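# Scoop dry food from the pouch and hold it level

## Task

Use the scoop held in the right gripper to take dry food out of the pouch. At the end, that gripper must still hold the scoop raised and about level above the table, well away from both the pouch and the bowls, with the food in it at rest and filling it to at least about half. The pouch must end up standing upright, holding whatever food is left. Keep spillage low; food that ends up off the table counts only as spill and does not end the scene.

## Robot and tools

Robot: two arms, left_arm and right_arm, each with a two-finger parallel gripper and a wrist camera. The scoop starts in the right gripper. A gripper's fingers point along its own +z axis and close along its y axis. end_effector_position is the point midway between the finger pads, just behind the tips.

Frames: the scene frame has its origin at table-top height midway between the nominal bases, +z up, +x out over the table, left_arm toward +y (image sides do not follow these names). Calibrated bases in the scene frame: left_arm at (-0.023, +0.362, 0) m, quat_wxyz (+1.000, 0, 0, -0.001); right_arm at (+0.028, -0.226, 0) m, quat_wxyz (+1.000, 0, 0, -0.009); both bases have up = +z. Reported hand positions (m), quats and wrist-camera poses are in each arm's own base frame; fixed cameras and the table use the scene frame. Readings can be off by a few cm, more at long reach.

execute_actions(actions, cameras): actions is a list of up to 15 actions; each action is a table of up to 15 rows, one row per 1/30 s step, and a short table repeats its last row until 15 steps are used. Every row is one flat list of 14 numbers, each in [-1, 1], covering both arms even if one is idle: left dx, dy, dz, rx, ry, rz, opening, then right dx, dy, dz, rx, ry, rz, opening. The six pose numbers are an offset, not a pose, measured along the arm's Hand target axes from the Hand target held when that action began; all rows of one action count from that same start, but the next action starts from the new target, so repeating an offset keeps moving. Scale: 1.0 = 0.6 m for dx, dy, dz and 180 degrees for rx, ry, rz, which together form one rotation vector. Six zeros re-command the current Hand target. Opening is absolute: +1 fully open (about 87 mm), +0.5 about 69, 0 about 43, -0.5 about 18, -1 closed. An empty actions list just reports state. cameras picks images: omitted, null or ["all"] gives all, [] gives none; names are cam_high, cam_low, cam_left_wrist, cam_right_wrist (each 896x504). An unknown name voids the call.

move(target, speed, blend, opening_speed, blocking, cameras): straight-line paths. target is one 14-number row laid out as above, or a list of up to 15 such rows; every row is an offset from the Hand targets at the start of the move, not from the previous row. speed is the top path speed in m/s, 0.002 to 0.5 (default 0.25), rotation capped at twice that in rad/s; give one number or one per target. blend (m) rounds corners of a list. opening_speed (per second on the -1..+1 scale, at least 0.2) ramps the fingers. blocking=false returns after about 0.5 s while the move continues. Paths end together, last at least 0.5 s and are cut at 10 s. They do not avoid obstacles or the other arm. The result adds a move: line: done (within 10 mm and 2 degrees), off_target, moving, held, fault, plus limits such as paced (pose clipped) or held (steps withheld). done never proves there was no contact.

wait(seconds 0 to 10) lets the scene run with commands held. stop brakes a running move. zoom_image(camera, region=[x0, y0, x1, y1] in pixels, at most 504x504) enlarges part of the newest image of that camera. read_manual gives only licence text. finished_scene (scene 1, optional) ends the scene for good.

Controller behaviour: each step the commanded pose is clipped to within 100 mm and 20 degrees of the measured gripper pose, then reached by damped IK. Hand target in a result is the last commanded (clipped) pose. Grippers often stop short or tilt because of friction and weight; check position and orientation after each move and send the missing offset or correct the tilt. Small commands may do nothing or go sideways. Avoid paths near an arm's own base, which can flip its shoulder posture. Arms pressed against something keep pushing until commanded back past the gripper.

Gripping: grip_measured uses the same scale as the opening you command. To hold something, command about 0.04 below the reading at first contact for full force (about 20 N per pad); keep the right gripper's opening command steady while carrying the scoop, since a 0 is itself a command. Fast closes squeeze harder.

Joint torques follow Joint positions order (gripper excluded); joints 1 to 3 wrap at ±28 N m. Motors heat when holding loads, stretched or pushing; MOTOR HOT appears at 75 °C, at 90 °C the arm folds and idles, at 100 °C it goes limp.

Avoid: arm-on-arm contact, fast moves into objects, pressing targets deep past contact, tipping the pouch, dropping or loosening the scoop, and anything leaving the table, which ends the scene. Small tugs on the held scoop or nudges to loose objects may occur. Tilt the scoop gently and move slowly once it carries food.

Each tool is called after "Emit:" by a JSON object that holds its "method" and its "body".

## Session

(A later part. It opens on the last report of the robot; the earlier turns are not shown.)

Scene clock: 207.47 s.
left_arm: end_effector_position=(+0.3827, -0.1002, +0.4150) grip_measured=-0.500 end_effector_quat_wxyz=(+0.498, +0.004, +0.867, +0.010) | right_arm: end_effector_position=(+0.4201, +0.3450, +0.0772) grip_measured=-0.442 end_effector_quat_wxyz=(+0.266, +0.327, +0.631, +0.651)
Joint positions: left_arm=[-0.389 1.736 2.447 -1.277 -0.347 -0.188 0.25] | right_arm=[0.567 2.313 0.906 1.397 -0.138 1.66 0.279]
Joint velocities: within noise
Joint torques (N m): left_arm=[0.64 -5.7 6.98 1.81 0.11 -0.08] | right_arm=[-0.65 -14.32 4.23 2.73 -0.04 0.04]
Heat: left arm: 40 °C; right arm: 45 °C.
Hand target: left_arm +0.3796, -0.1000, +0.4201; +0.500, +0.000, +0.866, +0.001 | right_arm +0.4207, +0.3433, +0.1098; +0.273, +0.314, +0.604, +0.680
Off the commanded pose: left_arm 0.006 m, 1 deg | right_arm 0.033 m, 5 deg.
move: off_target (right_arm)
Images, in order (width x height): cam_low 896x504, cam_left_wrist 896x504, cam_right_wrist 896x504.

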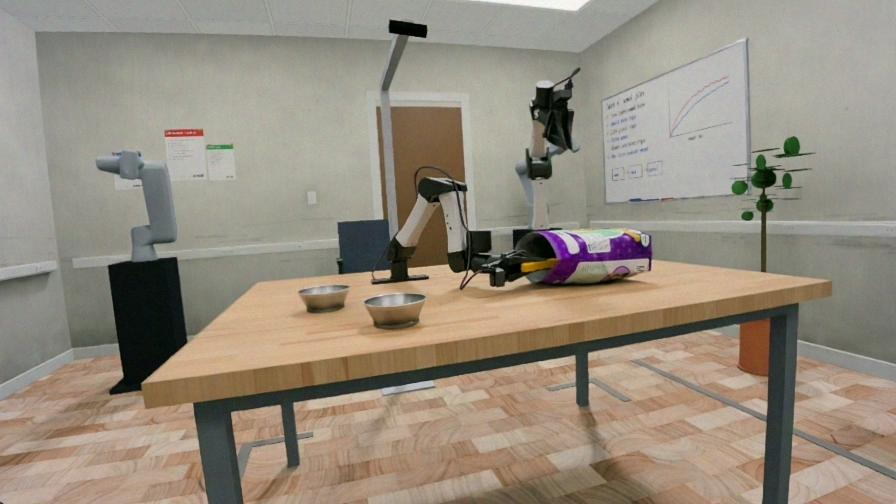

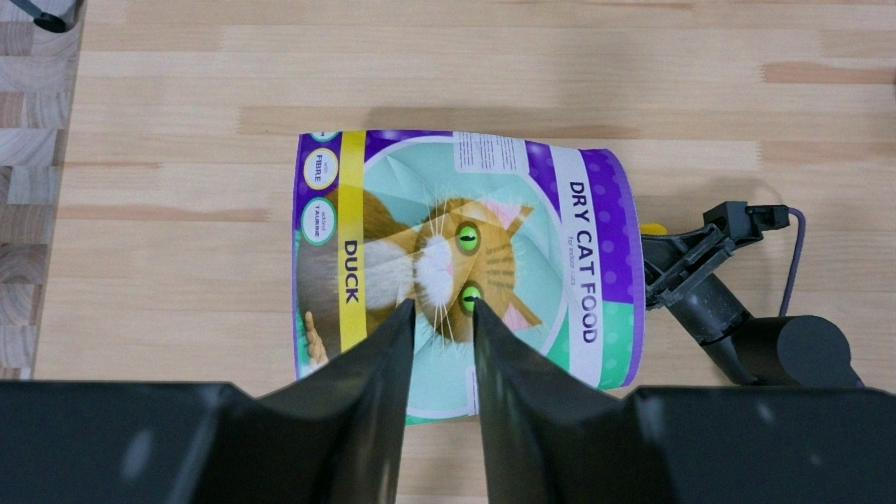

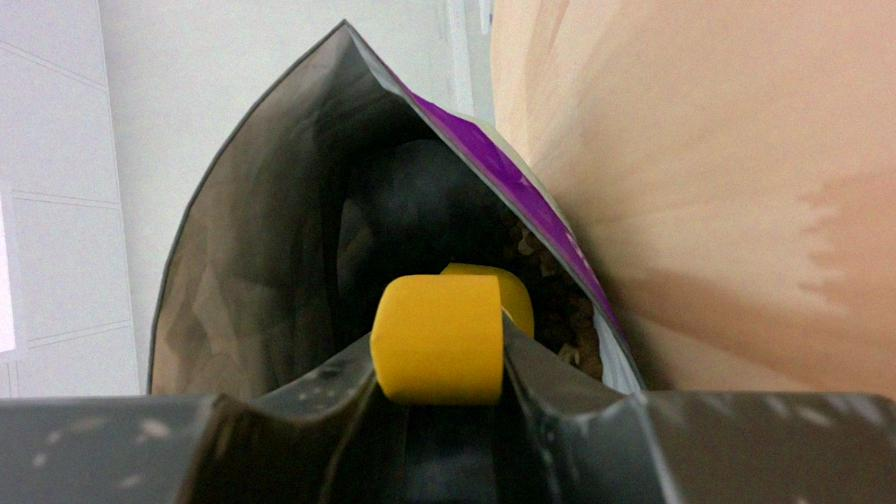

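Emit:
{"method": "move", "body": {"target": [[0,0,0,0,0,0,-0.5,-0.0618,0.0515,-0.0473,0,0,0,-1],[0,0,0,0,0,0,-0.5,-0.3292,0.1027,-0.2678,0,0,0,-1]], "speed": [0.05,0.08], "blend": 0.005, "cameras": ["cam_left_wrist","cam_right_wrist","cam_low","cam_high"]}}

Emit:
{"method": "zoom_image", "body": {"camera": "cam_left_wrist", "region": [620, 160, 896, 340]}}

Emit:
{"method": "zoom_image", "body": {"camera": "cam_low", "region": [380, 220, 560, 310]}}

Scene clock: 212.40 s.
left_arm: end_effector_position=(+0.3827, -0.1002, +0.4150) grip_measured=-0.500 end_effector_quat_wxyz=(+0.498, +0.004, +0.867, +0.010) | right_arm: end_effector_position=(+0.4263, +0.0851, +0.1139) grip_measured=-0.442 end_effector_quat_wxyz=(+0.250, +0.343, +0.613, +0.667)
Joint positions: left_arm=[-0.389 1.736 2.447 -1.277 -0.347 -0.188 0.25] | right_arm=[-0.184 2.123 0.685 1.462 -0.886 1.74 0.279]
Joint velocities: within noise
Joint torques (N m): left_arm=[0.64 -5.7 6.99 1.8 0.11 -0.09] | right_arm=[-0.55 -12.48 5.96 2.38 -0.03 0.04]
Heat: left arm: 40 °C; right arm: 46 °C.
Hand target: left_arm +0.3796, -0.1000, +0.4201; +0.500, +0.000, +0.866, +0.001 | right_arm +0.4289, +0.0832, +0.1399; +0.273, +0.314, +0.604, +0.680
Off the commanded pose: left_arm 0.006 m, 1 deg | right_arm 0.026 m, 5 deg.
move: off_target (right_arm)

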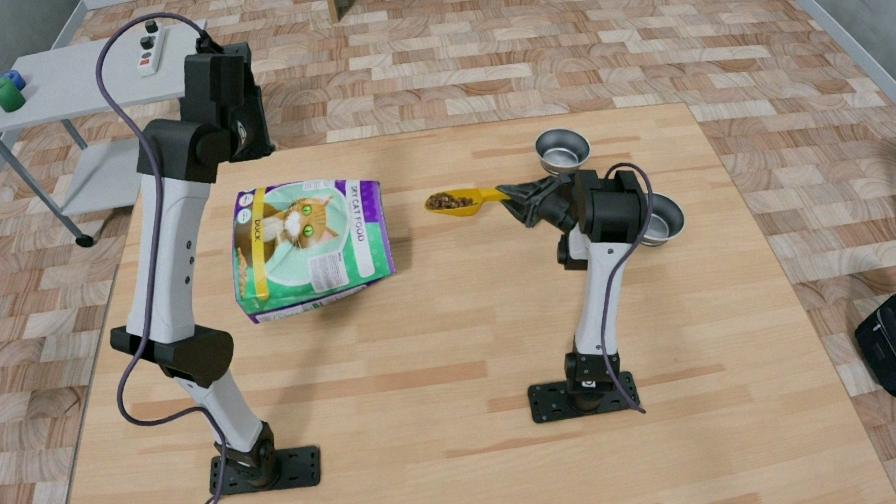

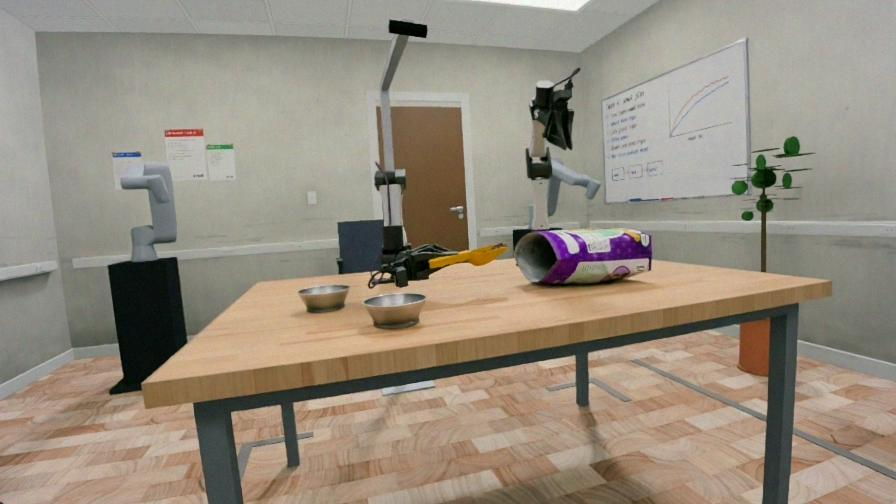

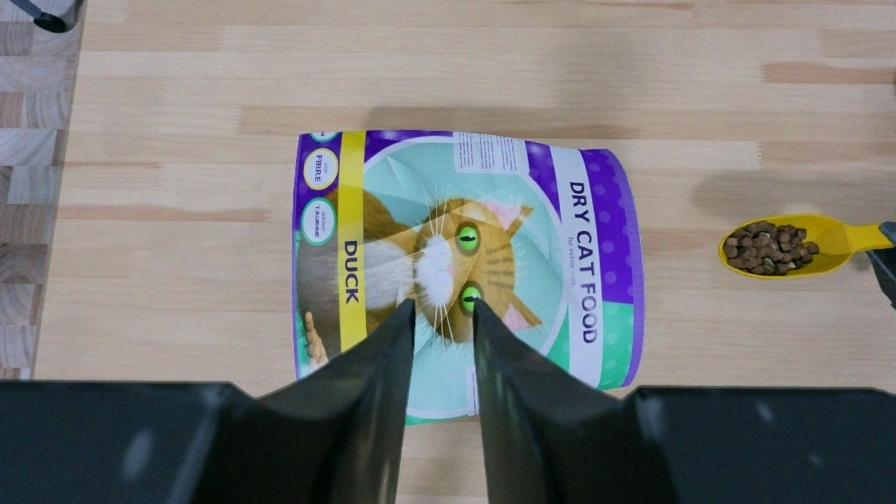

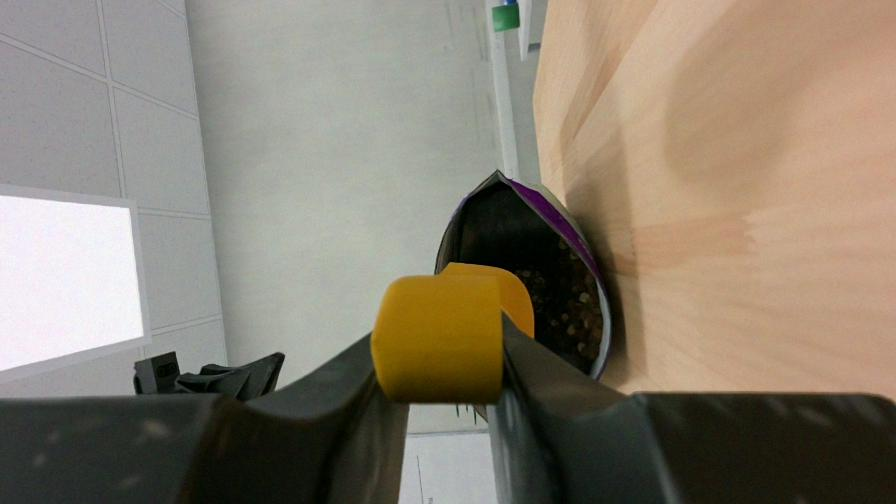

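Scaled by 1.826 from the camera's 896x504 image, which has a finer 1280x720 frame.

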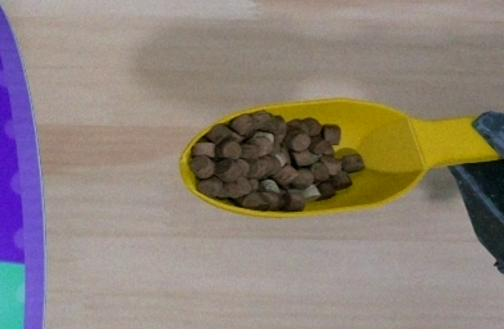

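Scaled by 2.800 from the camera's 896x504 image, which has a finer 1280x720 frame.

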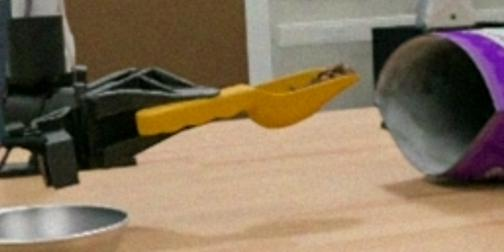

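Emit:
{"method": "move", "body": {"target": [0,0,0,0,0,0,-0.5,-0.0225,0.3078,-0.0448,-0.0767,0,0.1022,-1], "speed": 0.12, "cameras": ["cam_left_wrist","cam_low"]}}

Emit:
{"method": "zoom_image", "body": {"camera": "cam_left_wrist", "region": [620, 160, 896, 340]}}

Emit:
{"method": "zoom_image", "body": {"camera": "cam_low", "region": [350, 150, 530, 240]}}

Scene clock: 216.03 s.
left_arm: end_effector_position=(+0.3827, -0.1002, +0.4150) grip_measured=-0.500 end_effector_quat_wxyz=(+0.498, +0.004, +0.867, +0.010) | right_arm: end_effector_position=(+0.4226, +0.0358, +0.2943) grip_measured=-0.442 end_effector_quat_wxyz=(+0.219, +0.407, +0.527, +0.713)
Joint positions: left_arm=[-0.389 1.736 2.447 -1.277 -0.347 -0.188 0.25] | right_arm=[-0.305 1.611 0.823 0.974 -0.911 2.08 0.279]
Joint velocities: within noise
Joint torques (N m): left_arm=[0.65 -5.68 7.01 1.82 0.11 -0.1] | right_arm=[-0.99 -10 9.89 2 0.04 0.04]
Heat: left arm: 41 °C; right arm: 46 °C.
Hand target: left_arm +0.3796, -0.1000, +0.4201; +0.500, +0.000, +0.866, +0.001 | right_arm +0.4189, +0.0331, +0.3198; +0.196, +0.371, +0.460, +0.782
Off the commanded pose: left_arm 0.006 m, 1 deg | right_arm 0.026 m, 12 deg.
joint sent to its limit (right arm) — joint 6 (wrist roll), upper limit. The joint targets are off in orientation, not in position.
move: off_target (right_arm)
Images, in order (width x height): cam_low 896x504, cam_left_wrist 896x504.

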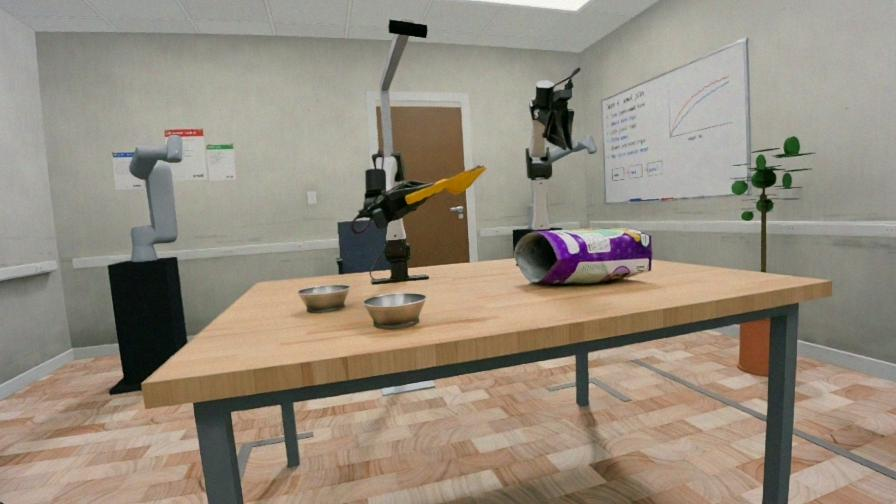

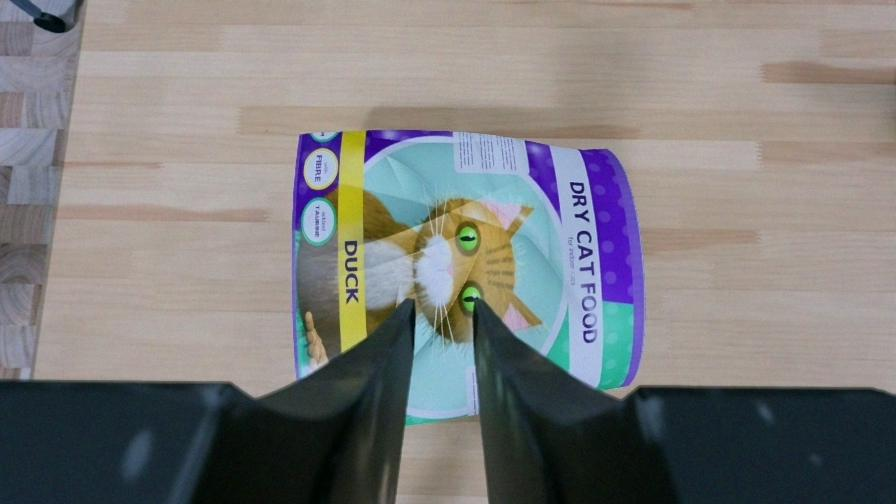

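Scaled by 1.826 from the camera's 896x504 image, which has a finer 1280x720 frame.

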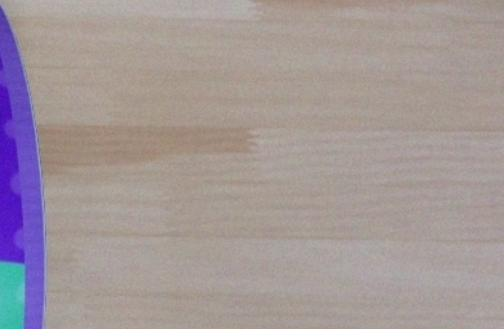

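Scaled by 2.800 from the camera's 896x504 image, which has a finer 1280x720 frame.

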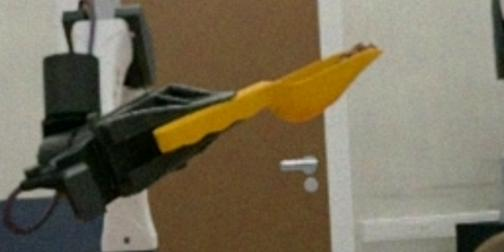

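Emit:
{"method": "zoom_image", "body": {"camera": "cam_low", "region": [430, 155, 500, 215]}}

Emit:
{"method": "execute_actions", "body": {"actions": [], "cameras": ["cam_high","cam_low"]}}

Emit:
{"method": "zoom_image", "body": {"camera": "cam_high", "region": [410, 80, 590, 220]}}

Scaled by 7.200 from the camera's 896x504 image, which has a finer 1280x720 frame.

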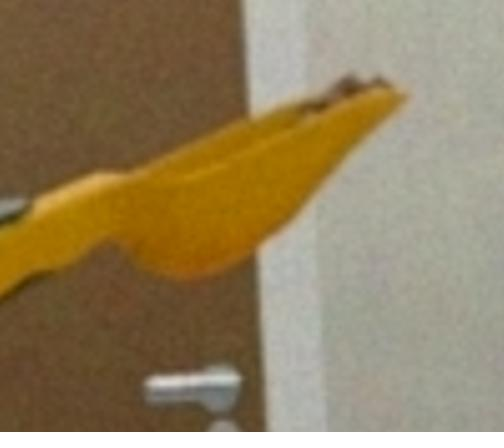

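Scene clock: 216.40 s.
left_arm: end_effector_position=(+0.3827, -0.1002, +0.4150) grip_measured=-0.500 end_effector_quat_wxyz=(+0.498, +0.004, +0.867, +0.010) | right_arm: end_effector_position=(+0.4226, +0.0359, +0.2942) grip_measured=-0.442 end_effector_quat_wxyz=(+0.218, +0.407, +0.527, +0.713)
Joint positions: left_arm=[-0.389 1.736 2.447 -1.277 -0.347 -0.188 0.25] | right_arm=[-0.305 1.611 0.823 0.973 -0.911 2.08 0.279]
Joint velocities: within noise
Joint torques (N m): left_arm=[0.73 -5.7 6.99 1.81 0.12 -0.09] | right_arm=[-0.98 -10.09 9.94 1.99 0.05 0.04]
Heat: left arm: 41 °C; right arm: 46 °C.
Hand target: left_arm +0.3796, -0.1000, +0.4201; +0.500, +0.000, +0.866, +0.001 | right_arm +0.4189, +0.0331, +0.3198; +0.196, +0.371, +0.460, +0.782
Tool commands: left_gripper/opening=-0.5 right_gripper/opening=-1.0
Off the commanded pose: left_arm 0.006 m, 1 deg | right_arm 0.026 m, 12 deg.
Images, in order (width x height): cam_high 896x504, cam_low 896x504.

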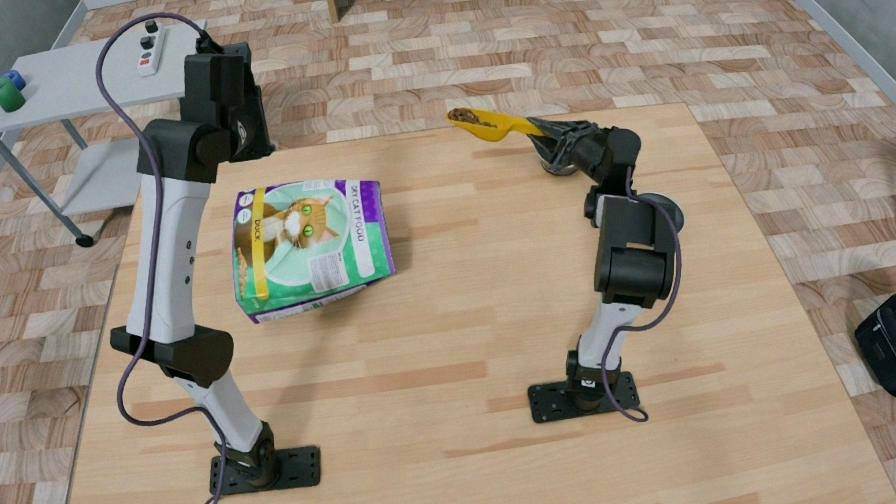

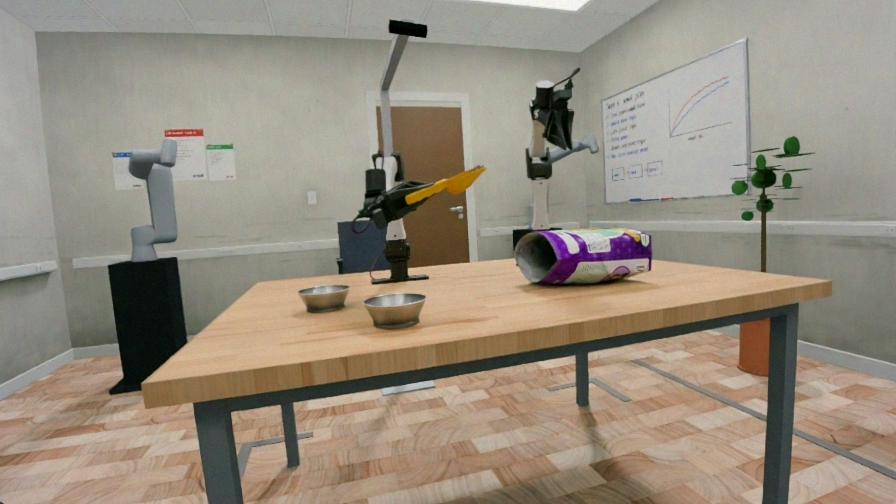

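Scaled by 2.800 from the camera's 896x504 image, which has a finer 1280x720 frame.

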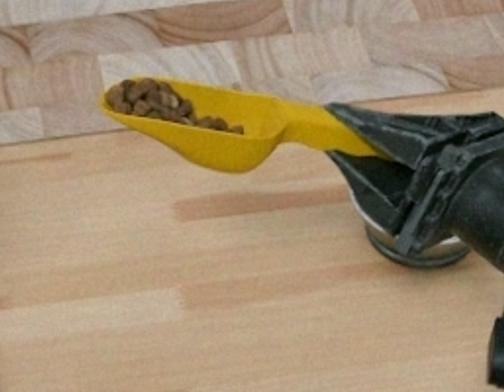

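Emit:
{"method": "execute_actions", "body": {"actions": [[[0,0,0,0,0,0,-0.5,0.0119,0,0.0089,0,0,0,-1],[0,0,0,0,0,0,-0.5,0.0159,0,0.0119,0,0,0,-1],[0,0,0,0,0,0,-0.5,0.0094,0,0.0071,0,0,0,-1],[0,0,0,0,0,0,-0.5,-0.0033,0,-0.0025,0,0,0,-1],[0,0,0,0,0,0,-0.5,-0.0139,0,-0.0104,0,0,0,-1],[0,0,0,0,0,0,-0.5,-0.0152,0,-0.0114,0,0,0,-1],[0,0,0,0,0,0,-0.5,-0.0065,0,-0.0049,0,0,0,-1],[0,0,0,0,0,0,-0.5,0.0065,0,0.0049,0,0,0,-1],[0,0,0,0,0,0,-0.5,0.0152,0,0.0114,0,0,0,-1],[0,0,0,0,0,0,-0.5,0.0139,0,0.0104,0,0,0,-1],[0,0,0,0,0,0,-0.5,0.0033,0,0.0025,0,0,0,-1],[0,0,0,0,0,0,-0.5,-0.0094,0,-0.0071,0,0,0,-1],[0,0,0,0,0,0,-0.5,-0.0159,0,-0.0119,0,0,0,-1],[0,0,0,0,0,0,-0.5,-0.0119,0,-0.0089,0,0,0,-1],[0,0,0,0,0,0,-0.5,0,0,0,0,0,0,-1]]], "cameras": ["cam_high"]}}

Emit:
{"method": "zoom_image", "body": {"camera": "cam_high", "region": [410, 80, 590, 220]}}

Scene clock: 218.17 s.
left_arm: end_effector_position=(+0.3827, -0.1002, +0.4150) grip_measured=-0.500 end_effector_quat_wxyz=(+0.498, +0.004, +0.867, +0.010) | right_arm: end_effector_position=(+0.4210, +0.0303, +0.2953) grip_measured=-0.442 end_effector_quat_wxyz=(+0.218, +0.410, +0.527, +0.712)
Joint positions: left_arm=[-0.389 1.736 2.447 -1.277 -0.347 -0.188 0.25] | right_arm=[-0.323 1.604 0.826 0.959 -0.927 2.08 0.279]
Joint velocities: within noise
Joint torques (N m): left_arm=[0.64 -5.65 6.98 1.82 0.12 -0.09] | right_arm=[0.35 -9.55 9.88 2.06 0.15 0.04]
Heat: left arm: 41 °C; right arm: 46 °C.
Hand target: left_arm +0.3796, -0.1000, +0.4201; +0.500, +0.000, +0.866, +0.001 | right_arm +0.4189, +0.0330, +0.3198; +0.196, +0.371, +0.460, +0.782
Off the commanded pose: left_arm 0.006 m, 1 deg | right_arm 0.025 m, 12 deg.
joint sent to its limit (right arm) — joint 6 (wrist roll), upper limit. The joint targets are off in orientation, not in position.
Images, in order (width x height): cam_high 896x504.

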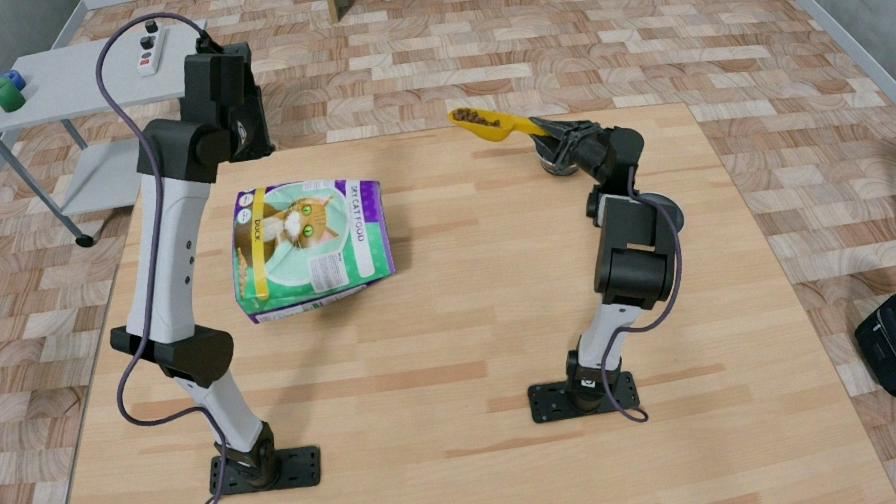

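Scaled by 2.800 from the camera's 896x504 image, which has a finer 1280x720 frame.

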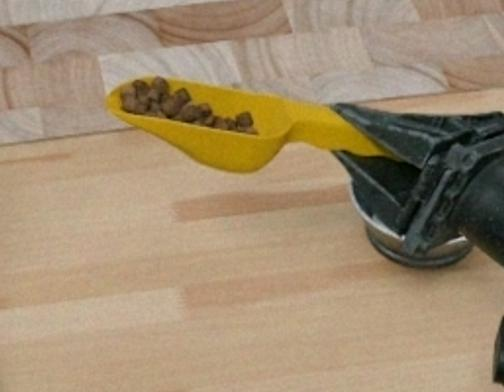

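Emit:
{"method": "execute_actions", "body": {"actions": [[[0,0,0,0,0,0,-0.5,0.0119,0,0.0089,0,0,0,-1],[0,0,0,0,0,0,-0.5,0.0159,0,0.0119,0,0,0,-1],[0,0,0,0,0,0,-0.5,0.0094,0,0.0071,0,0,0,-1],[0,0,0,0,0,0,-0.5,-0.0033,0,-0.0025,0,0,0,-1],[0,0,0,0,0,0,-0.5,-0.0139,0,-0.0104,0,0,0,-1],[0,0,0,0,0,0,-0.5,-0.0152,0,-0.0114,0,0,0,-1],[0,0,0,0,0,0,-0.5,-0.0065,0,-0.0049,0,0,0,-1],[0,0,0,0,0,0,-0.5,0.0065,0,0.0049,0,0,0,-1],[0,0,0,0,0,0,-0.5,0.0152,0,0.0114,0,0,0,-1],[0,0,0,0,0,0,-0.5,0.0139,0,0.0104,0,0,0,-1],[0,0,0,0,0,0,-0.5,0.0033,0,0.0025,0,0,0,-1],[0,0,0,0,0,0,-0.5,-0.0094,0,-0.0071,0,0,0,-1],[0,0,0,0,0,0,-0.5,-0.0159,0,-0.0119,0,0,0,-1],[0,0,0,0,0,0,-0.5,-0.0119,0,-0.0089,0,0,0,-1],[0,0,0,0,0,0,-0.5,0,0,0,0,0,0,-1]],[[0,0,0,0,0,0,-0.5,0.0119,0,0.0089,0,0,0,-1],[0,0,0,0,0,0,-0.5,0.0159,0,0.0119,0,0,0,-1],[0,0,0,0,0,0,-0.5,0.0094,0,0.0071,0,0,0,-1],[0,0,0,0,0,0,-0.5,-0.0033,0,-0.0025,0,0,0,-1],[0,0,0,0,0,0,-0.5,-0.0139,0,-0.0104,0,0,0,-1],[0,0,0,0,0,0,-0.5,-0.0152,0,-0.0114,0,0,0,-1],[0,0,0,0,0,0,-0.5,-0.0065,0,-0.0049,0,0,0,-1],[0,0,0,0,0,0,-0.5,0.0065,0,0.0049,0,0,0,-1],[0,0,0,0,0,0,-0.5,0.0152,0,0.0114,0,0,0,-1],[0,0,0,0,0,0,-0.5,0.0139,0,0.0104,0,0,0,-1],[0,0,0,0,0,0,-0.5,0.0033,0,0.0025,0,0,0,-1],[0,0,0,0,0,0,-0.5,-0.0094,0,-0.0071,0,0,0,-1],[0,0,0,0,0,0,-0.5,-0.0159,0,-0.0119,0,0,0,-1],[0,0,0,0,0,0,-0.5,-0.0119,0,-0.0089,0,0,0,-1],[0,0,0,0,0,0,-0.5,0,0,0,0,0,0,-1]]], "cameras": ["cam_high"]}}

Emit:
{"method": "zoom_image", "body": {"camera": "cam_high", "region": [410, 80, 590, 220]}}

Scene clock: 220.17 s.
left_arm: end_effector_position=(+0.3827, -0.1002, +0.4150) grip_measured=-0.500 end_effector_quat_wxyz=(+0.498, +0.004, +0.867, +0.010) | right_arm: end_effector_position=(+0.4203, +0.0304, +0.2957) grip_measured=-0.442 end_effector_quat_wxyz=(+0.217, +0.411, +0.527, +0.711)
Joint positions: left_arm=[-0.389 1.736 2.447 -1.277 -0.347 -0.188 0.25] | right_arm=[-0.323 1.6 0.826 0.952 -0.929 2.08 0.279]
Joint velocities: within noise
Joint torques (N m): left_arm=[0.68 -5.71 6.99 1.8 0.11 -0.09] | right_arm=[0.49 -9.22 9.89 2.1 0.13 0.03]
Heat: left arm: 41 °C; right arm: 46 °C.
Hand target: left_arm +0.3796, -0.1000, +0.4201; +0.500, +0.000, +0.866, +0.001 | right_arm +0.4189, +0.0331, +0.3198; +0.196, +0.371, +0.460, +0.782
Off the commanded pose: left_arm 0.006 m, 1 deg | right_arm 0.024 m, 12 deg.
joint sent to its limit (right arm) — joint 6 (wrist roll), upper limit. The joint targets are off in orientation, not in position.
Images, in order (width x height): cam_high 896x504.

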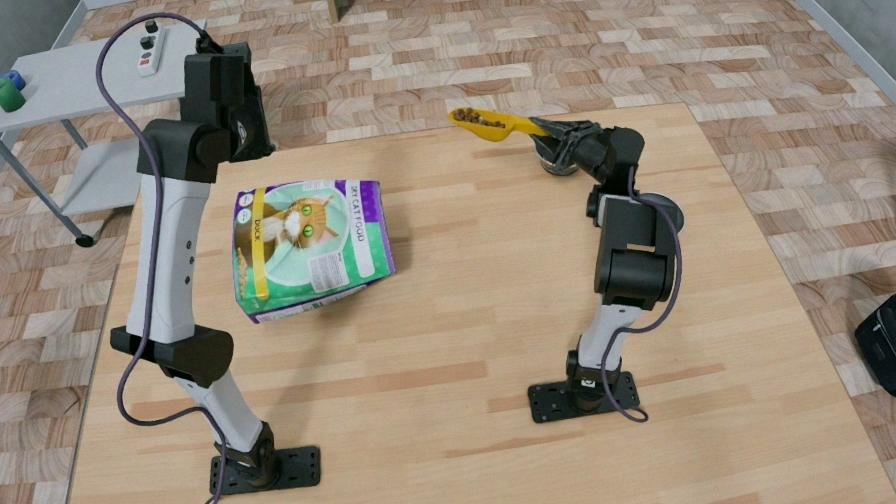

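Scaled by 2.800 from the camera's 896x504 image, which has a finer 1280x720 frame.

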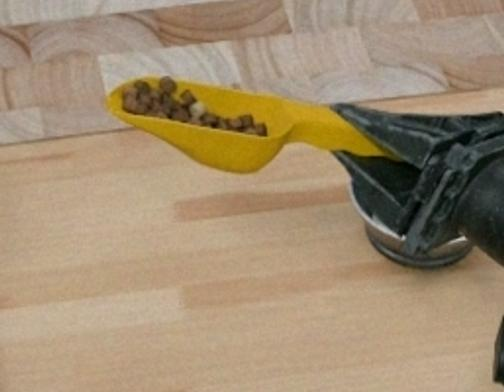

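Emit:
{"method": "wait", "body": {"seconds": 0}}

Scene clock: 222.33 s.
left_arm: end_effector_position=(+0.3827, -0.1002, +0.4150) grip_measured=-0.500 end_effector_quat_wxyz=(+0.498, +0.004, +0.867, +0.010) | right_arm: end_effector_position=(+0.4203, +0.0304, +0.2957) grip_measured=-0.442 end_effector_quat_wxyz=(+0.217, +0.411, +0.527, +0.711)
Joint positions: left_arm=[-0.389 1.736 2.447 -1.277 -0.347 -0.188 0.25] | right_arm=[-0.323 1.6 0.826 0.952 -0.929 2.08 0.279]
Joint velocities: within noise
Joint torques (N m): left_arm=[0.69 -5.67 6.97 1.81 0.11 -0.1] | right_arm=[0.47 -9.22 9.92 2.1 0.16 0.03]
Heat: left arm: 41 °C; right arm: 46 °C.
Hand target: left_arm +0.3796, -0.1000, +0.4201; +0.500, +0.000, +0.866, +0.001 | right_arm +0.4189, +0.0331, +0.3198; +0.196, +0.371, +0.460, +0.782
Tool commands: left_gripper/opening=-0.5 right_gripper/opening=-1.0
Off the commanded pose: left_arm 0.006 m, 1 deg | right_arm 0.024 m, 12 deg.

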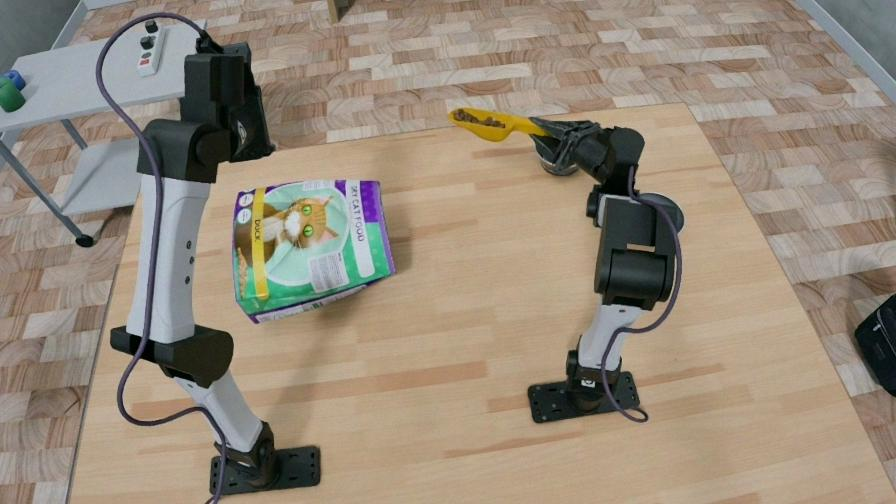

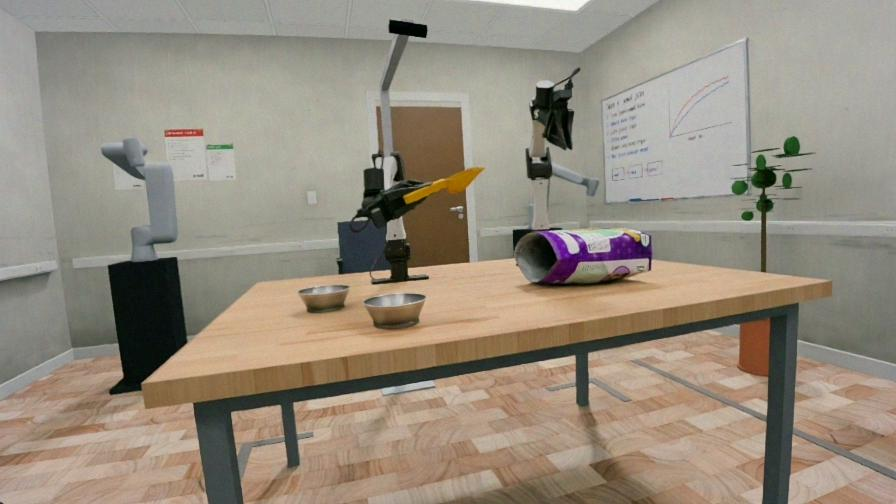

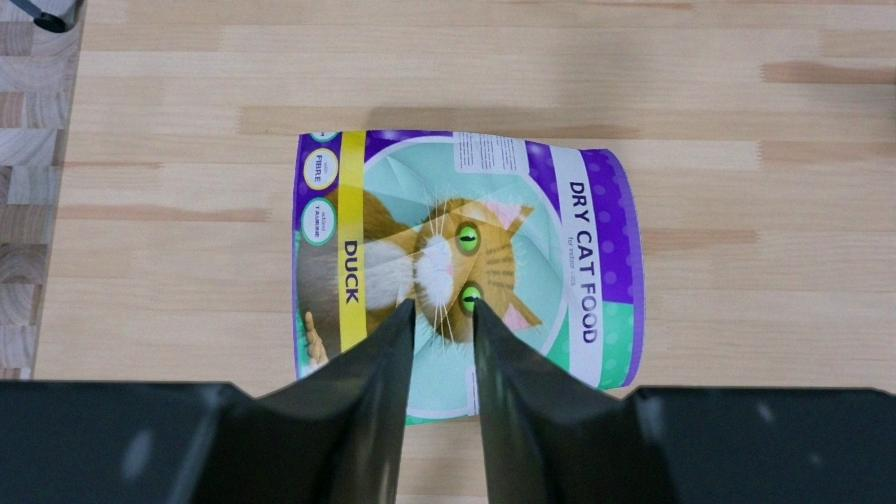

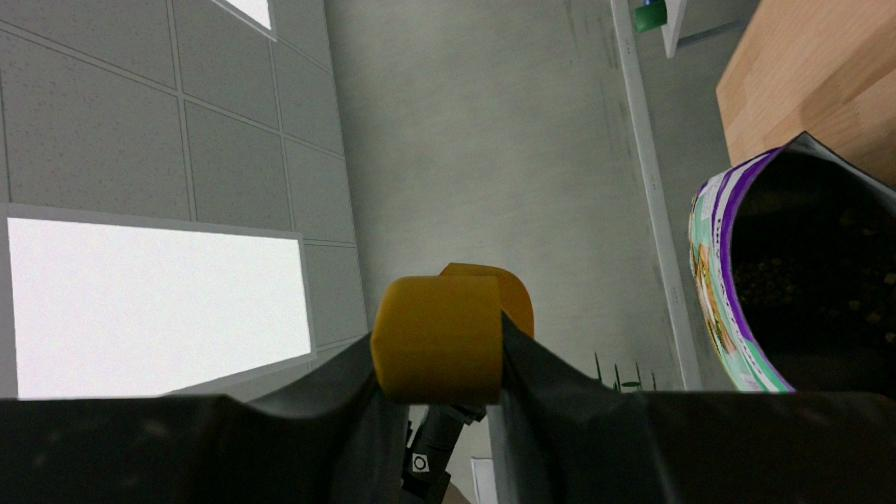

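Emit:
{"method": "zoom_image", "body": {"camera": "cam_high", "region": [430, 80, 610, 180]}}

Scaled by 2.800 from the camera's 896x504 image, which has a finer 1280x720 frame.

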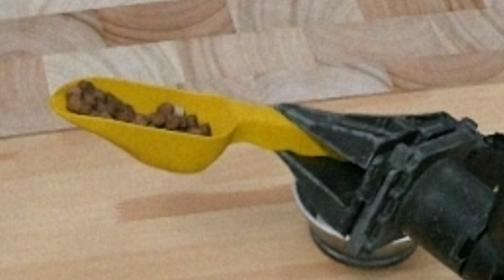

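Emit:
{"method": "move", "body": {"target": [0,0,0,0,0,0,-0.5,-0.0768,-0.3005,-0.0300,0.0767,0,-0.1022,-1], "speed": 0.15, "cameras": ["cam_low","cam_right_wrist","cam_left_wrist"]}}

Scene clock: 225.63 s.
left_arm: end_effector_position=(+0.3827, -0.1002, +0.4150) grip_measured=-0.500 end_effector_quat_wxyz=(+0.498, +0.004, +0.867, +0.010) | right_arm: end_effector_position=(+0.4276, +0.0808, +0.1371) grip_measured=-0.442 end_effector_quat_wxyz=(+0.258, +0.326, +0.606, +0.678)
Joint positions: left_arm=[-0.389 1.736 2.447 -1.277 -0.347 -0.188 0.25] | right_arm=[-0.199 2.076 0.704 1.458 -0.909 1.769 0.279]
Joint velocities: within noise
Joint torques (N m): left_arm=[0.69 -5.68 7.01 1.8 0.11 -0.08] | right_arm=[0.47 -8.24 4.62 2.33 0.2 -0.24]
Heat: left arm: 41 °C; right arm: 46 °C.
Hand target: left_arm +0.3796, -0.1000, +0.4201; +0.500, +0.000, +0.866, +0.001 | right_arm +0.4288, +0.0829, +0.1400; +0.273, +0.314, +0.604, +0.680
Off the commanded pose: left_arm 0.006 m, 1 deg | right_arm 0.004 m, 2 deg.
move: done
Images, in order (width x height): cam_low 896x504, cam_left_wrist 896x504, cam_right_wrist 896x504.

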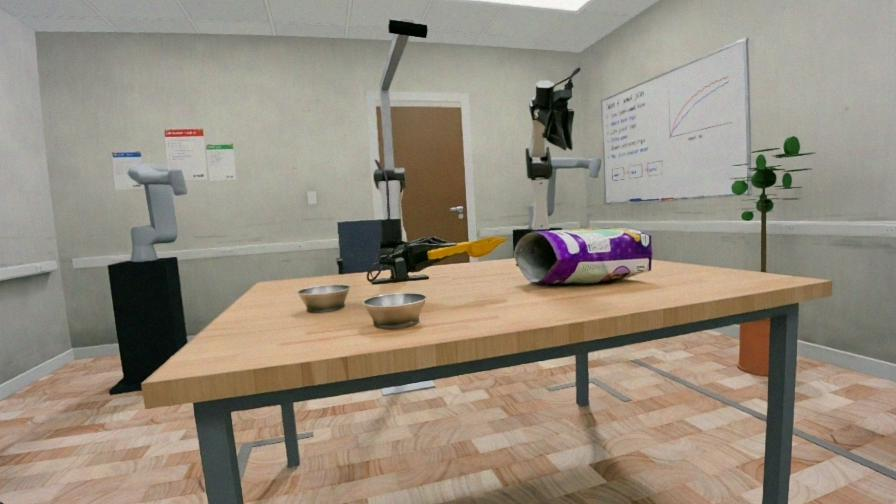

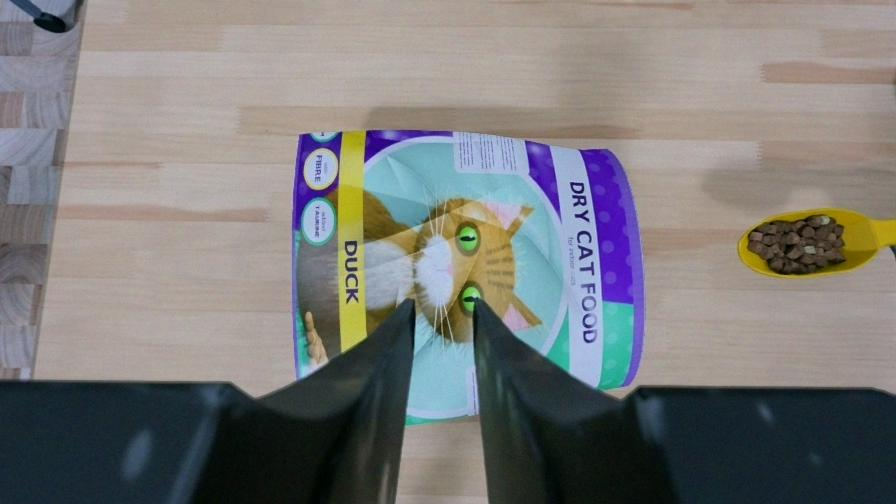

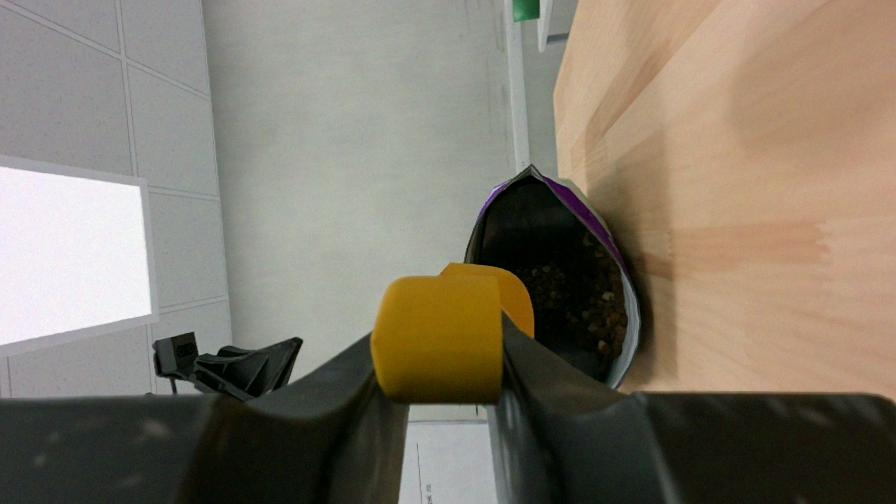

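Emit:
{"method": "zoom_image", "body": {"camera": "cam_left_wrist", "region": [700, 180, 896, 300]}}

Emit:
{"method": "zoom_image", "body": {"camera": "cam_low", "region": [400, 220, 560, 310]}}

Scaled by 2.571 from the camera's 896x504 image, which has a finer 1280x720 frame.

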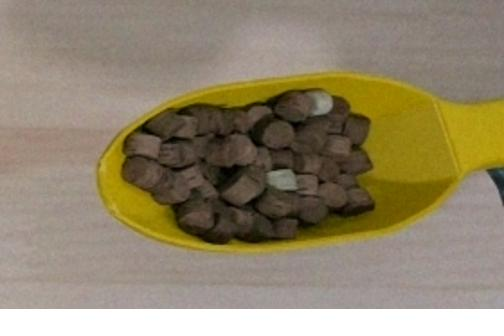

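Scaled by 3.150 from the camera's 896x504 image, which has a finer 1280x720 frame.

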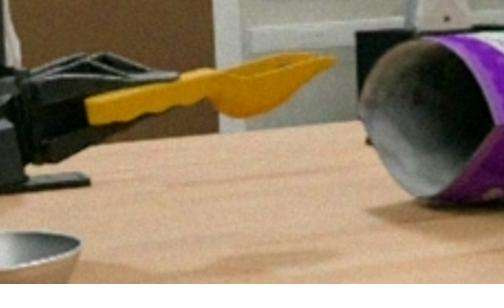

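Emit:
{"method": "move", "body": {"target": [[0,0,0,0,0,0,-0.5,0.1557,-0.0662,0.1433,0,0,0,-1],[0,0,0,0,0,0,-0.5,0.2492,-0.1512,0.2115,0.0567,0,-0.0756,-1]], "speed": 0.12, "blend": 0.03, "cameras": ["cam_low","cam_right_wrist","cam_left_wrist"]}}

Scene clock: 229.17 s.
left_arm: end_effector_position=(+0.3827, -0.1002, +0.4150) grip_measured=-0.500 end_effector_quat_wxyz=(+0.498, +0.004, +0.867, +0.010) | right_arm: end_effector_position=(+0.4190, +0.2860, +0.0641) grip_measured=-0.442 end_effector_quat_wxyz=(+0.305, +0.271, +0.701, +0.585)
Joint positions: left_arm=[-0.389 1.736 2.447 -1.277 -0.347 -0.188 0.25] | right_arm=[0.418 2.169 0.783 1.248 -0.301 1.419 0.279]
Joint velocities: within noise
Joint torques (N m): left_arm=[0.64 -5.72 6.99 1.81 0.09 -0.09] | right_arm=[0.27 -10.54 6.52 2.22 0.22 -0.34]
Heat: left arm: 41 °C; right arm: 46 °C.
Hand target: left_arm +0.3796, -0.1000, +0.4201; +0.500, +0.000, +0.866, +0.001 | right_arm +0.4262, +0.2885, +0.0738; +0.322, +0.263, +0.695, +0.587
Off the commanded pose: left_arm 0.006 m, 1 deg | right_arm 0.012 m, 2 deg.
move: off_target (right_arm)
Images, in order (width x height): cam_low 896x504, cam_left_wrist 896x504, cam_right_wrist 896x504.

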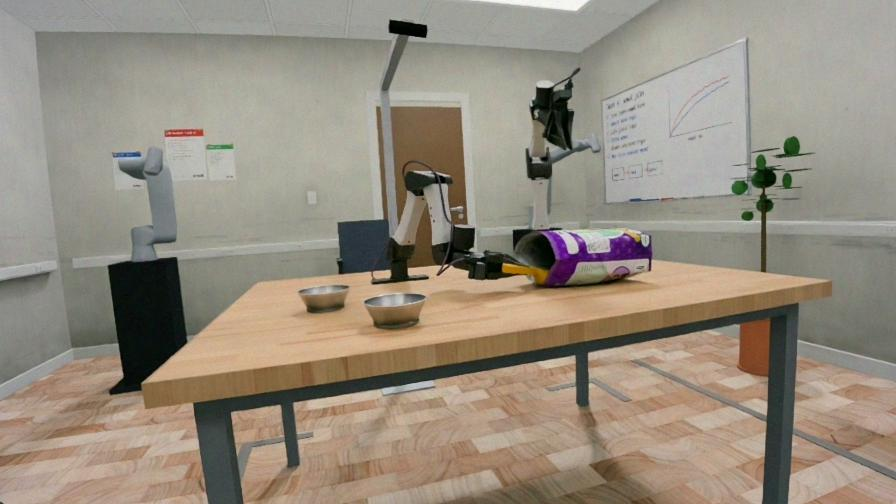

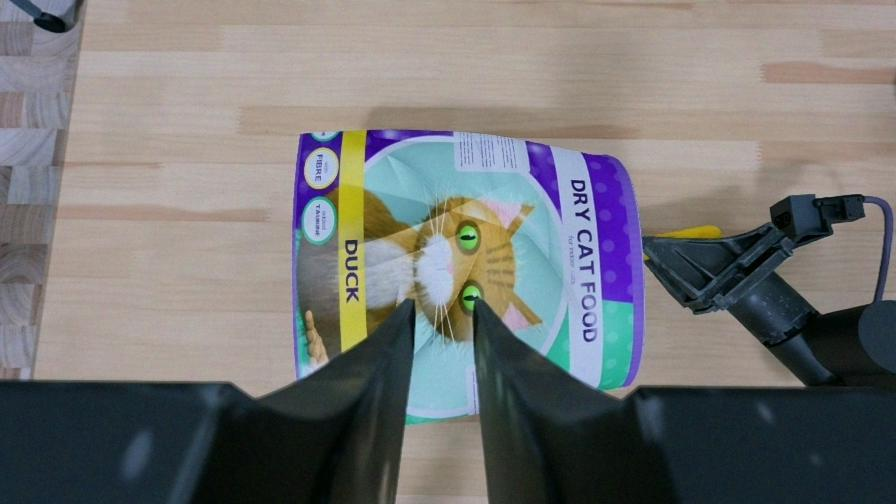

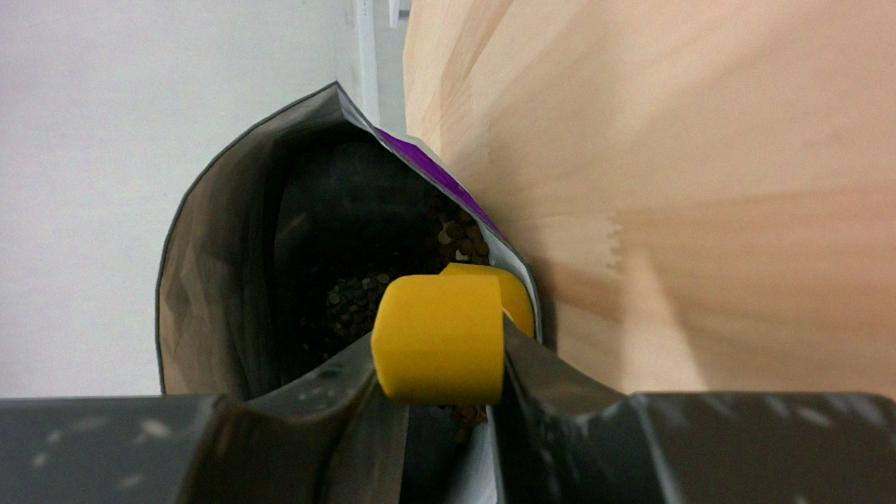

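Emit:
{"method": "move", "body": {"target": [0,0,0,0,0,0,-0.5,0.1385,0.0242,0.1037,0,0,0,-1], "speed": 0.05, "cameras": ["cam_low","cam_right_wrist","cam_left_wrist"]}}

Scene clock: 232.13 s.
left_arm: end_effector_position=(+0.3827, -0.1002, +0.4150) grip_measured=-0.500 end_effector_quat_wxyz=(+0.498, +0.004, +0.867, +0.010) | right_arm: end_effector_position=(+0.4205, +0.3841, +0.0833) grip_measured=-0.441 end_effector_quat_wxyz=(+0.327, +0.262, +0.681, +0.600)
Joint positions: left_arm=[-0.389 1.736 2.447 -1.277 -0.347 -0.188 0.25] | right_arm=[0.651 2.254 1.005 1.184 -0.053 1.435 0.279]
Joint velocities: within noise
Joint torques (N m): left_arm=[0.61 -5.67 6.97 1.79 0.11 -0.07] | right_arm=[1.47 -9.42 7.13 1.72 0.24 -0.27]
Heat: left arm: 41 °C; right arm: 46 °C.
Hand target: left_arm +0.3796, -0.1000, +0.4201; +0.500, +0.000, +0.866, +0.001 | right_arm +0.4188, +0.3931, +0.0702; +0.322, +0.263, +0.695, +0.587
Off the commanded pose: left_arm 0.006 m, 1 deg | right_arm 0.016 m, 2 deg.
move: off_target (right_arm)
Images, in order (width x height): cam_low 896x504, cam_left_wrist 896x504, cam_right_wrist 896x504.

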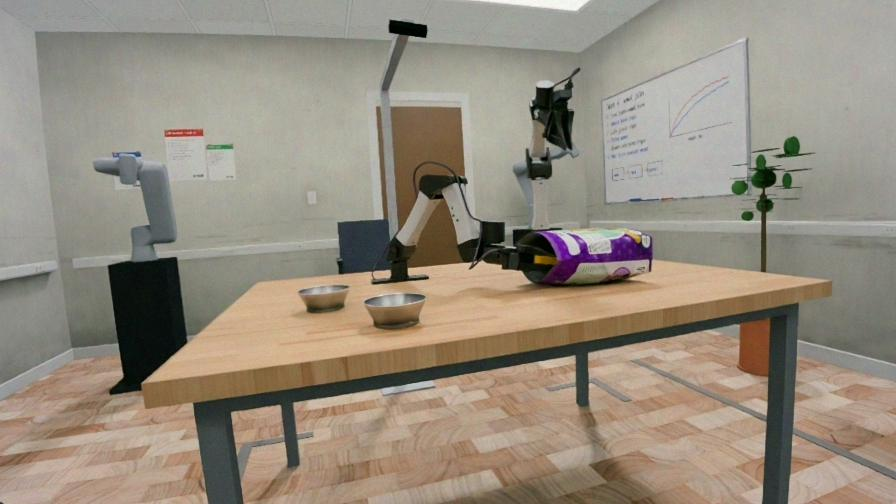

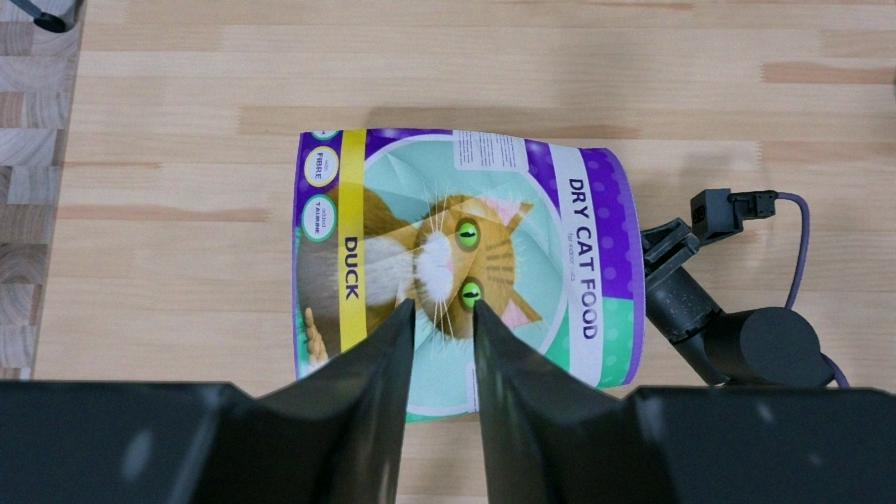

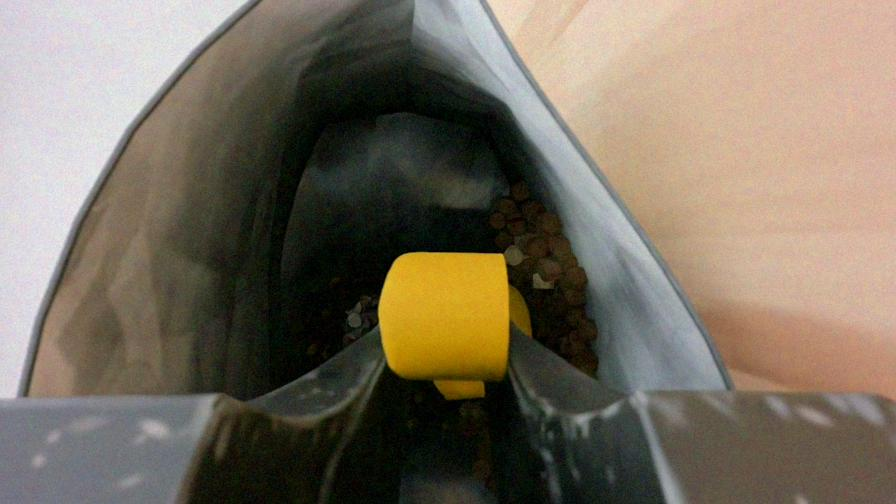

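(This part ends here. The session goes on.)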